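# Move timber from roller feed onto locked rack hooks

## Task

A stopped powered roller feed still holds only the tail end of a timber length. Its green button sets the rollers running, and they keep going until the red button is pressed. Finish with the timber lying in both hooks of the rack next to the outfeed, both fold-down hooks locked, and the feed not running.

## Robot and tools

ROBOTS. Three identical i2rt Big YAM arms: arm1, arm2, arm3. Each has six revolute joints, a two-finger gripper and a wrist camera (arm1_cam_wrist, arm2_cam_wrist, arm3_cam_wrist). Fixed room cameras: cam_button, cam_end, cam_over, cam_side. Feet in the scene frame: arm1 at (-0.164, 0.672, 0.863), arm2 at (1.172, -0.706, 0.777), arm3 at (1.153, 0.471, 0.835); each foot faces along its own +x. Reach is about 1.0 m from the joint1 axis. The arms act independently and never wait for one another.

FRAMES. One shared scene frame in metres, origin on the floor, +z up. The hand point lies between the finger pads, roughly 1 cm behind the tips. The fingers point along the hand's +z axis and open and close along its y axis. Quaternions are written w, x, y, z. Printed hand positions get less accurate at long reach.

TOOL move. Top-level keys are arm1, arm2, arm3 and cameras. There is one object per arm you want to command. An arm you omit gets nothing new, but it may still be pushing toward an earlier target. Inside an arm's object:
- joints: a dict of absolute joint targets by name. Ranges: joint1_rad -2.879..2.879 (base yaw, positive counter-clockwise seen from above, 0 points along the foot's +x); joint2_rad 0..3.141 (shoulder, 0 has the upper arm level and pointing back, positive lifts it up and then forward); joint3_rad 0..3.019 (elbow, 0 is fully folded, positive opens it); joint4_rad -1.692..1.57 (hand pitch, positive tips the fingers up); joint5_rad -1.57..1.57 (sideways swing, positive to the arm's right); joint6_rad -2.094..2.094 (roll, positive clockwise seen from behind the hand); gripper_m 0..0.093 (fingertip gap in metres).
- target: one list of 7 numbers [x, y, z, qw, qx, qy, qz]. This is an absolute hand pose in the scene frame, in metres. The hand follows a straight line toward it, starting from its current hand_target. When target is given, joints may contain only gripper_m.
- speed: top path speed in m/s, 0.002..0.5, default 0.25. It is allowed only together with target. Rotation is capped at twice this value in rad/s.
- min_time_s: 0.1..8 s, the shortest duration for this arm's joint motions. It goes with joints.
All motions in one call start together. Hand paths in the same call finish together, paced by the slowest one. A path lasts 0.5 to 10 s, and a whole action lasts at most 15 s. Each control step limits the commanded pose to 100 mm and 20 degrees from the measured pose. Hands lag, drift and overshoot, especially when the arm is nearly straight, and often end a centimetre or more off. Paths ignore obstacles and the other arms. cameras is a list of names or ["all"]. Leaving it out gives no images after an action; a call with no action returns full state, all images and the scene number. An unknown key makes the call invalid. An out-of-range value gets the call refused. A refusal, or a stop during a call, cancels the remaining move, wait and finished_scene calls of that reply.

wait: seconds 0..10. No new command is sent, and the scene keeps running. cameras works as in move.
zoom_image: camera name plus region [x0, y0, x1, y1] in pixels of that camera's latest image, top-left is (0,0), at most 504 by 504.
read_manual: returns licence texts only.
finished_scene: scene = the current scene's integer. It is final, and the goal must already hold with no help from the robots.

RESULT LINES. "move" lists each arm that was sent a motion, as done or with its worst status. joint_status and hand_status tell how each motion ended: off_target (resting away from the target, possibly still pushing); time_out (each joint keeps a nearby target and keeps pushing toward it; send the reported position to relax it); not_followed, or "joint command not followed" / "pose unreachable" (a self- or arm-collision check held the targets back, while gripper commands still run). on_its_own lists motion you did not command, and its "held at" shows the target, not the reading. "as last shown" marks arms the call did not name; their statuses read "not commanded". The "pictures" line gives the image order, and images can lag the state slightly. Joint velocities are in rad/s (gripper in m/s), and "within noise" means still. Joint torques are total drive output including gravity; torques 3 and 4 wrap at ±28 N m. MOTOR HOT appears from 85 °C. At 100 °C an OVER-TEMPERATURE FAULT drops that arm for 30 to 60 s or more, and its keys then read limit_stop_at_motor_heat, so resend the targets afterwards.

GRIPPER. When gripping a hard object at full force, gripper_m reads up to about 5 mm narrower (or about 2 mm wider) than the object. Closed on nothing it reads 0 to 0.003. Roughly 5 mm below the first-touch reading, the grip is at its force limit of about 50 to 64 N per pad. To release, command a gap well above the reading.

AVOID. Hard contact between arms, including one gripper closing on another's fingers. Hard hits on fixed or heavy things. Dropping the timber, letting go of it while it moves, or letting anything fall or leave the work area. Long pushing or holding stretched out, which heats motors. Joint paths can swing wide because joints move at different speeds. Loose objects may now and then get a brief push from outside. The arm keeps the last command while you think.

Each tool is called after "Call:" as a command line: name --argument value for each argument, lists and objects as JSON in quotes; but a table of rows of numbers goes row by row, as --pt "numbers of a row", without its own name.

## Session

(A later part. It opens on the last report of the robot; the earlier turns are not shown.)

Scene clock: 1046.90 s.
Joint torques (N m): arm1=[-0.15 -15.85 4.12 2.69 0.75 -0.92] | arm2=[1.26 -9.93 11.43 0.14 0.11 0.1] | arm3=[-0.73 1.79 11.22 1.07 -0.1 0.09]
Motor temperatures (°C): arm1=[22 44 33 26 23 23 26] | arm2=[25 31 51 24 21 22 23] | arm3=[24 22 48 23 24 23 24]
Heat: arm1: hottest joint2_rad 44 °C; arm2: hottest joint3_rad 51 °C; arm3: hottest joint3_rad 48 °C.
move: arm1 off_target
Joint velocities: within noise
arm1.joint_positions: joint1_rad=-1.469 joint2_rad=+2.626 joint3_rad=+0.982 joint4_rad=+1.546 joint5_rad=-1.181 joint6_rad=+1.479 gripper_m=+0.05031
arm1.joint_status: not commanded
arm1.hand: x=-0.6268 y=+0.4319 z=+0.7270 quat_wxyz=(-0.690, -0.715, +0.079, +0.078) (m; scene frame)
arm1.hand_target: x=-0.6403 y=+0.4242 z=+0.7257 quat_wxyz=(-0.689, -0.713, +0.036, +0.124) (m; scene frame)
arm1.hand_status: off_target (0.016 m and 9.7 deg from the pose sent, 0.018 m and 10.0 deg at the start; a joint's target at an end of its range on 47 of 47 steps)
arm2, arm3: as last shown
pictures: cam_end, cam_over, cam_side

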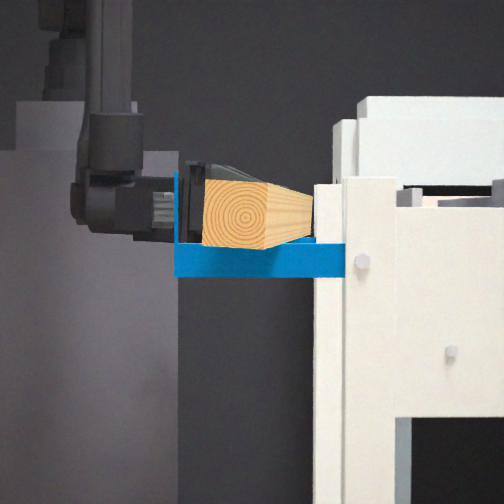

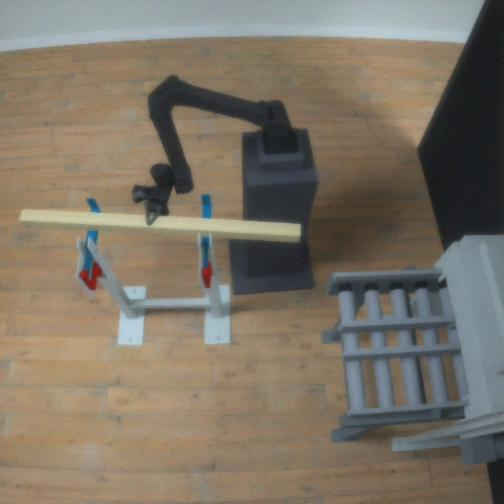

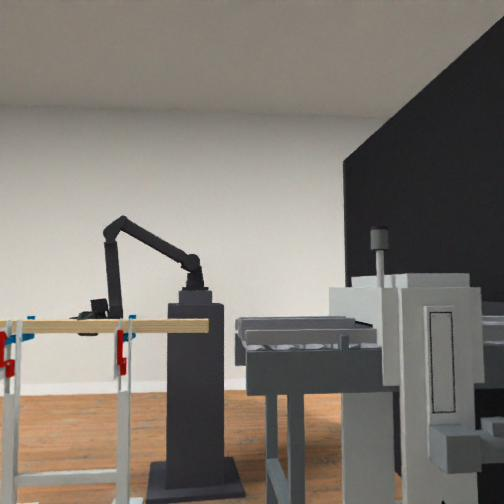

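Call:
move --arm1 '{"joints": {"gripper_m": 0.054}}' --cameras '["cam_end", "cam_side"]'

Call:
move --arm1 '{"joints": {"gripper_m": 0.066}}' --cameras '["cam_end", "cam_side", "cam_over", "arm1_cam_wrist"]'

Scene clock: 1052.60 s.
Joint torques (N m): arm1=[-0.15 -17.03 1.83 2.33 0.28 -0.26] | arm2=[1.26 -9.93 11.43 0.16 0.11 0.11] | arm3=[-0.73 1.79 11.23 1.09 -0.1 0.09]
Motor temperatures (°C): arm1=[22 44 33 26 23 23 26] | arm2=[25 31 51 24 21 22 23] | arm3=[24 22 48 23 24 23 24]
Heat: arm1: hottest joint2_rad 44 °C; arm2: hottest joint3_rad 51 °C; arm3: hottest joint3_rad 48 °C.
move: arm1 done
Joint velocities: within noise
arm1.joint_positions: joint1_rad=-1.469 joint2_rad=+2.637 joint3_rad=+1.011 joint4_rad=+1.554 joint5_rad=-1.171 joint6_rad=+1.418 gripper_m=+0.05397
arm1.joint_status: all done
arm1.hand: x=-0.6371 y=+0.4307 z=+0.7260 quat_wxyz=(-0.689, -0.715, +0.053, +0.111) (m; scene frame)
arm1.hand_target: x=-0.6403 y=+0.4243 z=+0.7257 quat_wxyz=(-0.689, -0.713, +0.037, +0.124) (m; scene frame)
arm1.hand_status: not commanded
arm2, arm3: as last shown
pictures: cam_end, cam_side

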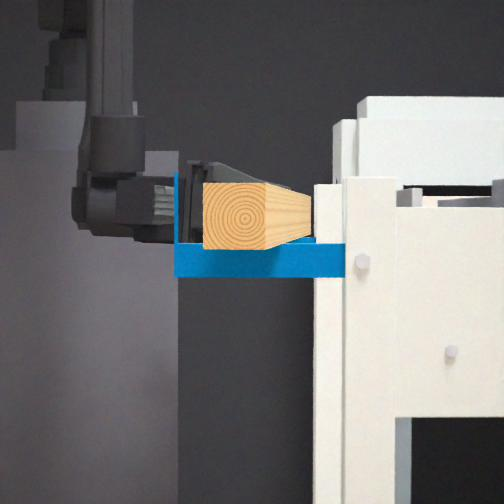

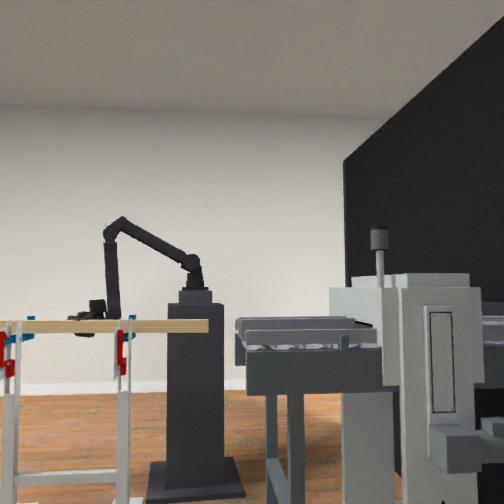

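Scene clock: 1053.13 s.
Joint torques (N m): arm1=[-0.15 -17.2 1.22 2.33 0.09 -0.15] | arm2=[1.2 -9.93 11.41 0.14 0.11 0.1] | arm3=[-0.79 1.73 11.23 1.09 -0.1 0.09]
Motor temperatures (°C): arm1=[22 44 33 26 23 23 26] | arm2=[25 31 51 24 21 22 23] | arm3=[24 22 48 23 24 23 24]
Heat: arm1: hottest joint2_rad 44 °C; arm2: hottest joint3_rad 51 °C; arm3: hottest joint3_rad 48 °C.
move: arm1 done
Joint velocities: within noise
arm1.joint_positions: joint1_rad=-1.469 joint2_rad=+2.637 joint3_rad=+1.019 joint4_rad=+1.554 joint5_rad=-1.166 joint6_rad=+1.408 gripper_m=+0.06586
arm1.joint_status: all done
arm1.hand: x=-0.6411 y=+0.4304 z=+0.7270 quat_wxyz=(-0.688, -0.714, +0.048, +0.119) (m; scene frame)
arm1.hand_target: x=-0.6404 y=+0.4243 z=+0.7257 quat_wxyz=(-0.689, -0.713, +0.036, +0.124) (m; scene frame)
arm1.hand_status: not commanded
arm2, arm3: as last shown
pictures: arm1_cam_wrist, cam_end, cam_over, cam_side
camera_calibration:
arm1_cam_wrist: T_world_to_cam=[[-0.0831798, 0.0691014, -0.994136, 0.639039], [0.931569, 0.359689, -0.0529432, 0.488527], [0.353922, -0.93051, -0.0942916, 0.817405], [0, 0, 0, 1]] pos_world=[-0.691239, 0.540727, 0.738231]

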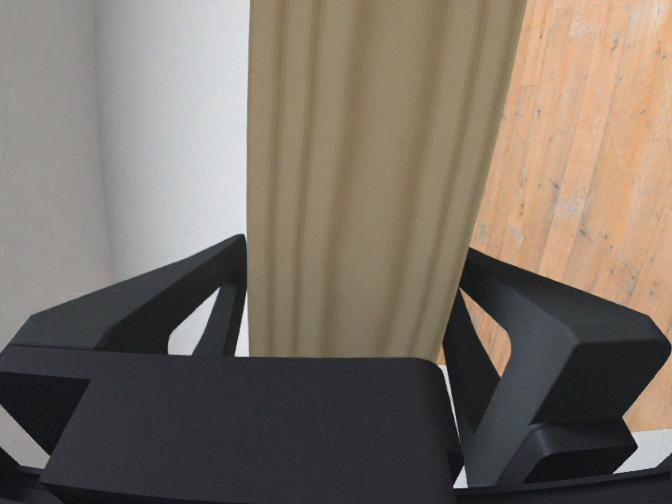

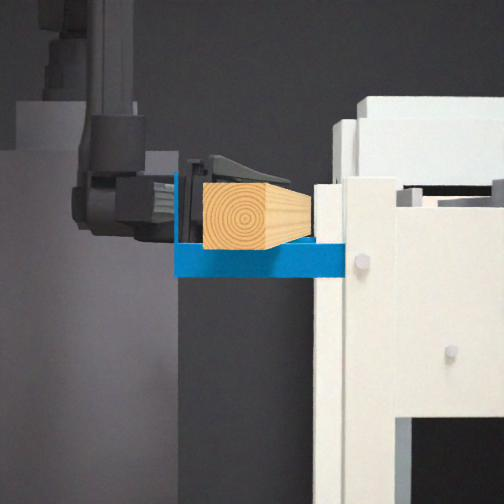

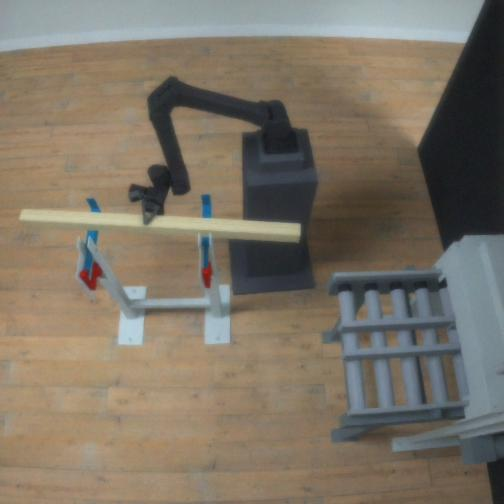

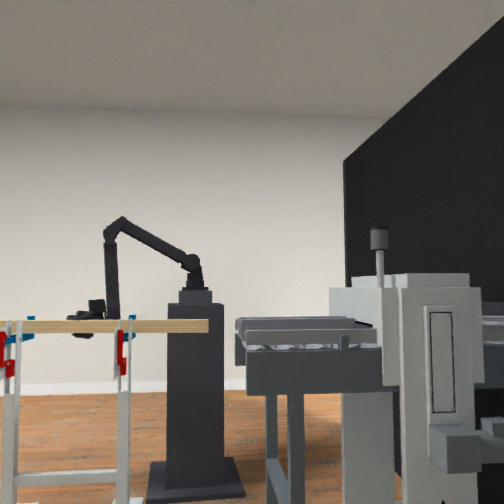

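Call:
move --arm1 '{"joints": {"gripper_m": 0.09}}' --cameras '["arm1_cam_wrist"]'

Call:
move --arm1 '{"target": [-0.606, 0.565, 0.727, 0.689, 0.713, -0.036, -0.124], "speed": 0.08}' --cameras '["cam_end", "cam_side", "cam_over", "arm1_cam_wrist"]'

Scene clock: 1063.63 s.
Joint torques (N m): arm1=[-0.15 -17.14 1.22 2.35 0.09 -0.14] | arm2=[1.26 -9.99 11.43 0.14 0.11 0.1] | arm3=[-0.67 1.85 11.22 1.09 -0.1 0.09]
Motor temperatures (°C): arm1=[22 43 32 26 22 23 25] | arm2=[25 31 51 24 21 22 23] | arm3=[24 22 48 23 24 23 24]
Heat: arm1: hottest joint2_rad 43 °C; arm2: hottest joint3_rad 51 °C; arm3: hottest joint3_rad 48 °C.
move: arm1 done
Joint velocities: within noise
arm1.joint_positions: joint1_rad=-1.469 joint2_rad=+2.637 joint3_rad=+1.019 joint4_rad=+1.554 joint5_rad=-1.166 joint6_rad=+1.407 gripper_m=+0.08983
arm1.joint_status: all done
arm1.hand: x=-0.6411 y=+0.4304 z=+0.7270 quat_wxyz=(-0.688, -0.714, +0.047, +0.119) (m; scene frame)
arm1.hand_target: x=-0.6404 y=+0.4243 z=+0.7257 quat_wxyz=(-0.689, -0.713, +0.036, +0.124) (m; scene frame)
arm1.hand_status: not commanded
arm2, arm3: as last shown
pictures: arm1_cam_wrist
camera_calibration:
arm1_cam_wrist: T_world_to_cam=[[-0.0839291, 0.0693329, -0.994057, 0.638436], [0.931512, 0.359746, -0.0535571, 0.488914], [0.353895, -0.930471, -0.0947776, 0.817733], [0, 0, 0, 1]] pos_world=[-0.691237, 0.540727, 0.73833]

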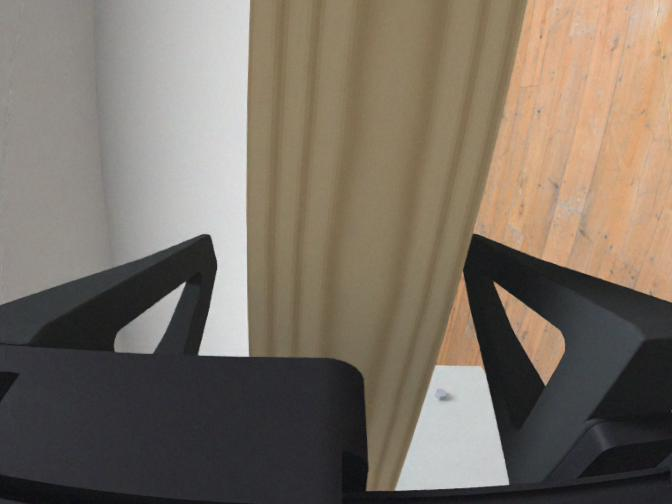

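Scene clock: 1067.43 s.
Joint torques (N m): arm1=[-1.73 -18.02 -1.1 1.4 -0.26 -0.13] | arm2=[1.26 -9.93 11.43 0.16 0.11 0.11] | arm3=[-0.67 1.85 11.22 1.1 -0.1 0.09]
Motor temperatures (°C): arm1=[22 43 32 26 22 23 25] | arm2=[25 31 51 24 21 22 23] | arm3=[24 22 48 23 24 23 24]
Heat: arm1: hottest joint2_rad 43 °C; arm2: hottest joint3_rad 51 °C; arm3: hottest joint3_rad 48 °C.
move: arm1 done
Joint velocities: within noise
arm1.joint_positions: joint1_rad=-1.776 joint2_rad=+2.624 joint3_rad=+0.922 joint4_rad=+1.449 joint5_rad=-1.490 joint6_rad=+1.204 gripper_m=+0.08991
arm1.joint_status: not commanded
arm1.hand: x=-0.6040 y=+0.5598 z=+0.7217 quat_wxyz=(-0.691, -0.713, +0.037, +0.117) (m; scene frame)
arm1.hand_target: x=-0.6060 y=+0.5649 z=+0.7269 quat_wxyz=(-0.689, -0.713, +0.036, +0.124) (m; scene frame)
arm1.hand_status: done (0.008 m and 0.9 deg from the pose sent, 0.139 m and 1.4 deg at the start; a joint's target at an end of its range on 44 of 114 steps)
arm2, arm3: as last shown
pictures: arm1_cam_wrist, cam_end, cam_over, cam_side
camera_calibration:
arm1_cam_wrist: T_world_to_cam=[[-0.0957193, 0.0649409, -0.993288, 0.622054], [0.923965, 0.377017, -0.0643897, 0.401154], [0.370305, -0.923927, -0.096091, 0.93175], [0, 0, 0, 1]] pos_world=[-0.656141, 0.66923, 0.733242]

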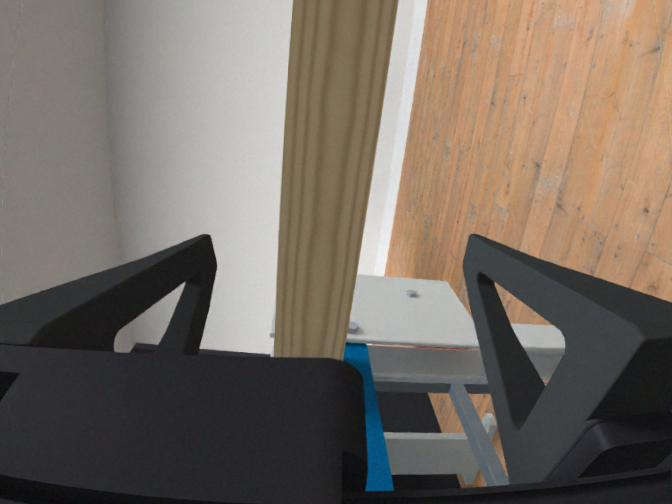

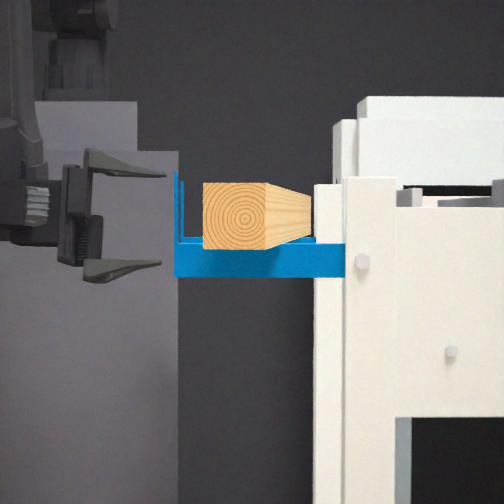

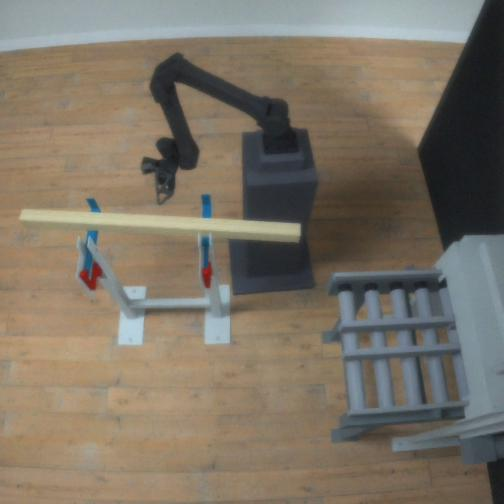

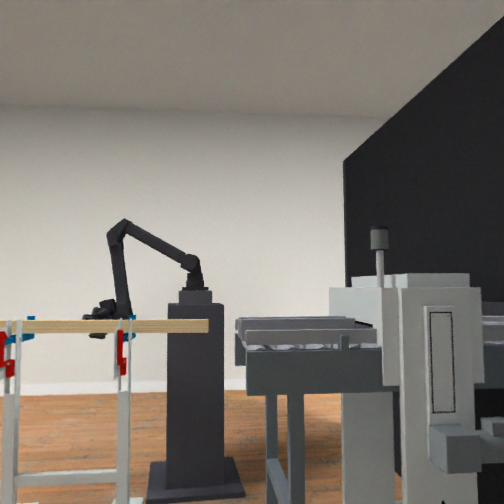

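Call:
move --arm1 '{"target": [-0.60, 0.58, 0.95, 0.689, 0.713, -0.036, -0.124], "speed": 0.2}'

Call:
move --arm1 '{"joints": {"joint1_rad": -0.3, "joint2_rad": 1.577, "joint3_rad": 1.127, "joint4_rad": -1.182, "joint5_rad": 0.0, "joint6_rad": 0.0}, "min_time_s": 4}'

Call:
move --arm1 '{"joints": {"joint1_rad": 0.04, "joint2_rad": 1.577, "joint3_rad": 1.127, "joint4_rad": -1.182, "joint5_rad": 0.34, "joint6_rad": -1.437}, "min_time_s": 2}' --cameras '["arm1_cam_wrist", "cam_end", "cam_over", "cam_side"]'

Call:
zoom_image --camera "arm1_cam_wrist" --region '[190, 80, 400, 360]'

Scene clock: 1078.63 s.
Joint torques (N m): arm1=[-2.08 -14.74 3.32 1.44 -0.14 -0.14] | arm2=[1.26 -9.93 11.43 0.14 0.11 0.1] | arm3=[-0.67 1.79 11.23 1.09 -0.1 0.09]
Motor temperatures (°C): arm1=[22 42 31 25 22 23 24] | arm2=[25 31 52 24 21 22 23] | arm3=[24 22 48 23 24 23 24]
Heat: arm1: hottest joint2_rad 42 °C; arm2: hottest joint3_rad 52 °C; arm3: hottest joint3_rad 48 °C.
move: arm1 moving
Joint velocities: within noise
arm1.joint_positions: joint1_rad=-1.811 joint2_rad=+1.889 joint3_rad=+0.665 joint4_rad=+0.877 joint5_rad=-1.531 joint6_rad=+1.115 gripper_m=+0.08991
arm1.joint_status: not commanded
arm1.hand: x=-0.5988 y=+0.5734 z=+0.9458 quat_wxyz=(-0.693, -0.711, +0.037, +0.113) (m; scene frame)
arm1.hand_target: x=-0.6000 y=+0.5799 z=+0.9500 quat_wxyz=(-0.691, -0.711, +0.037, +0.125) (m; scene frame)
arm1.hand_status: moving (0.008 m and 1.4 deg from the pose sent, 0.229 m and 0.9 deg at the start)
arm2.joint_positions: joint1_rad=+0.278 joint2_rad=+1.499 joint3_rad=+0.917 joint4_rad=-1.062 joint5_rad=+0.004 joint6_rad=+0.506 gripper_m=+0.00023
arm2.joint_status: not commanded
arm2.hand: x=+0.9981 y=-0.3876 z=+0.8388 quat_wxyz=(+0.007, +0.706, -0.708, +0.028) (m; scene frame)
arm2.hand_target: x=+0.9895 y=-0.3698 z=+0.8601 quat_wxyz=(+0.000, +0.707, -0.707, +0.000) (m; scene frame)
arm2.hand_status: not commanded
arm3: as last shown
pictures: none

Scene clock: 1083.33 s.
Joint torques (N m): arm1=[-0.38 -14.1 11.25 0.01 0.16 -0.06] | arm2=[1.26 -9.93 11.43 0.14 0.11 0.11] | arm3=[-0.67 1.79 11.23 1.09 -0.1 0.09]
Motor temperatures (°C): arm1=[22 42 32 25 22 23 24] | arm2=[25 31 52 24 21 22 23] | arm3=[24 22 48 23 24 23 24]
Heat: arm1: hottest joint2_rad 42 °C; arm2: hottest joint3_rad 52 °C; arm3: hottest joint3_rad 48 °C.
move: arm1 done
Joint velocities: within noise
arm1.joint_positions: joint1_rad=-0.310 joint2_rad=+1.586 joint3_rad=+1.077 joint4_rad=-1.175 joint5_rad=-0.002 joint6_rad=+0.010 gripper_m=+0.08992
arm1.joint_status: all done
arm1.hand: x=-0.2615 y=+0.2829 z=+0.9394 quat_wxyz=(+0.034, -0.790, -0.610, -0.045) (m; scene frame)
arm1.hand_target: x=-0.2628 y=+0.2629 z=+0.9590 quat_wxyz=(+0.019, -0.785, -0.619, -0.023) (m; scene frame)
arm1.hand_status: not commanded
arm2: as last shown
arm3.joint_positions: joint1_rad=+0.221 joint2_rad=+0.606 joint3_rad=+1.299 joint4_rad=-1.189 joint5_rad=+0.013 joint6_rad=+0.539 gripper_m=+0.09396
arm3.joint_status: not commanded
arm3.hand: x=+1.1840 y=+0.2117 z=+1.3627 quat_wxyz=(-0.458, -0.720, -0.469, +0.228) (m; scene frame)
arm3.hand_target: x=+1.1817 y=+0.2176 z=+1.3772 quat_wxyz=(-0.468, -0.720, -0.459, +0.229) (m; scene frame)
arm3.hand_status: not commanded
pictures: none

Scene clock: 1086.20 s.
Joint torques (N m): arm1=[-0.21 -14.04 11.15 -0.09 0.31 -0.06] | arm2=[1.2 -9.93 11.41 0.14 0.11 0.1] | arm3=[-0.73 1.73 11.22 1.1 -0.1 0.08]
Motor temperatures (°C): arm1=[22 41 33 25 22 22 24] | arm2=[25 31 52 24 21 22 23] | arm3=[24 22 48 23 24 23 24]
Heat: arm1: hottest joint2_rad 41 °C; arm2: hottest joint3_rad 52 °C; arm3: hottest joint3_rad 48 °C.
move: arm1 done
Joint velocities: within noise
arm1.joint_positions: joint1_rad=+0.028 joint2_rad=+1.586 joint3_rad=+1.077 joint4_rad=-1.175 joint5_rad=+0.337 joint6_rad=-1.427 gripper_m=+0.08992
arm1.joint_status: all done
arm1.hand: x=-0.1849 y=+0.2662 z=+0.9491 quat_wxyz=(+0.173, -0.017, -0.984, -0.035) (m; scene frame)
arm1.hand_target: x=-0.1782 y=+0.2469 z=+0.9689 quat_wxyz=(+0.172, -0.010, -0.985, -0.010) (m; scene frame)
arm1.hand_status: not commanded
arm2, arm3: as last shown
pictures: arm1_cam_wrist, cam_end, cam_over, cam_side
camera_calibration:
arm1_cam_wrist: T_world_to_cam=[[-0.043719, -0.998274, -0.0392095, 0.294284], [-0.579031, -0.00666348, 0.815278, -0.871394], [-0.814132, 0.0583467, -0.577741, 0.503797], [0, 0, 0, 1]] pos_world=[-0.081541, 0.258575, 1.01303]

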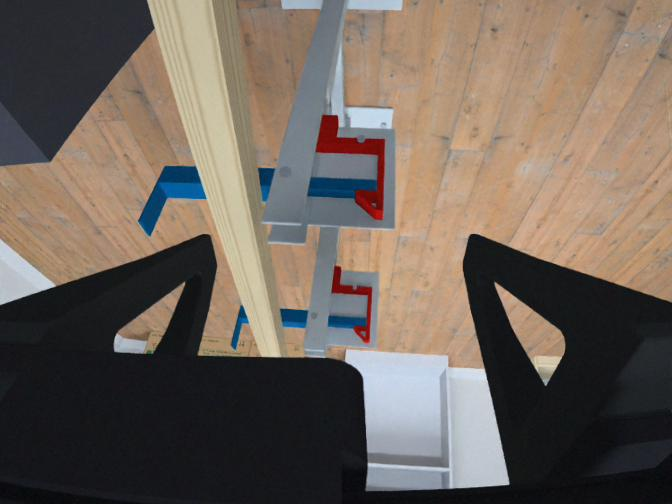

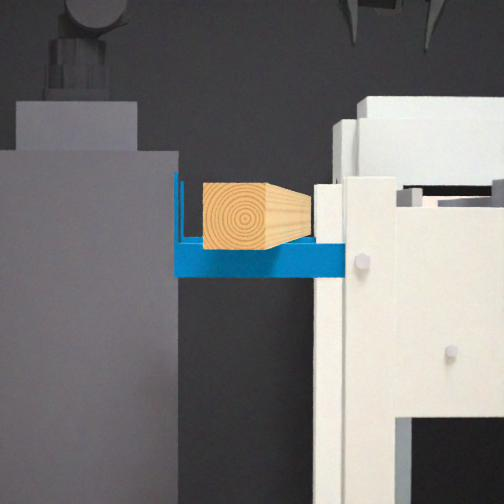

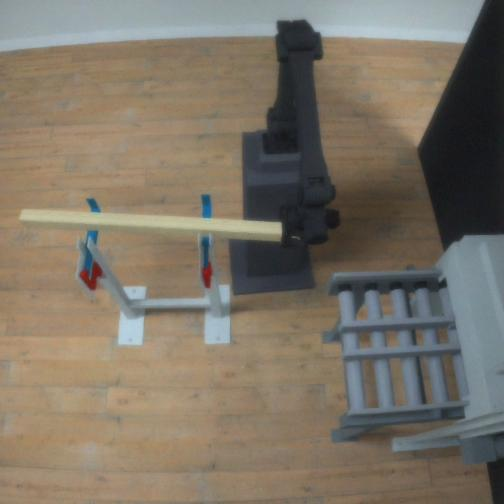

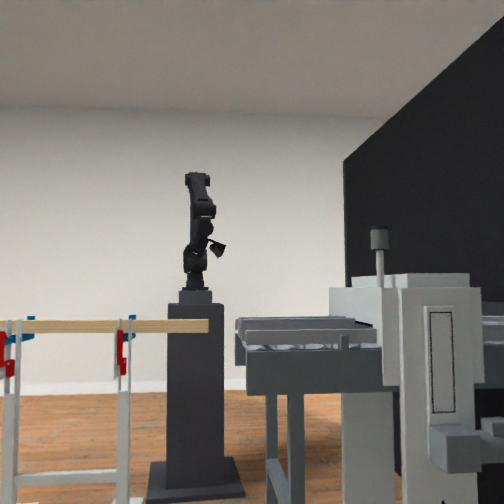

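Scaled by 1.800 from the camera's 672x504 image, which has a finer 960x720 frame.

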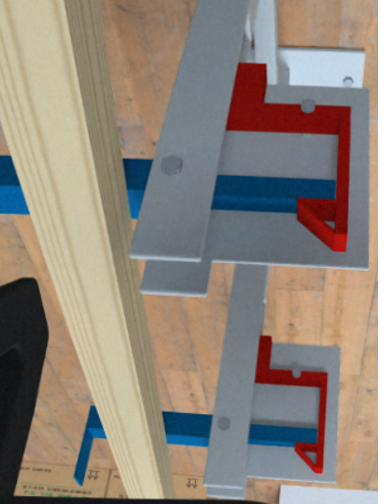

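Call:
finished_scene --scene 1

The scene is finished: the task was done.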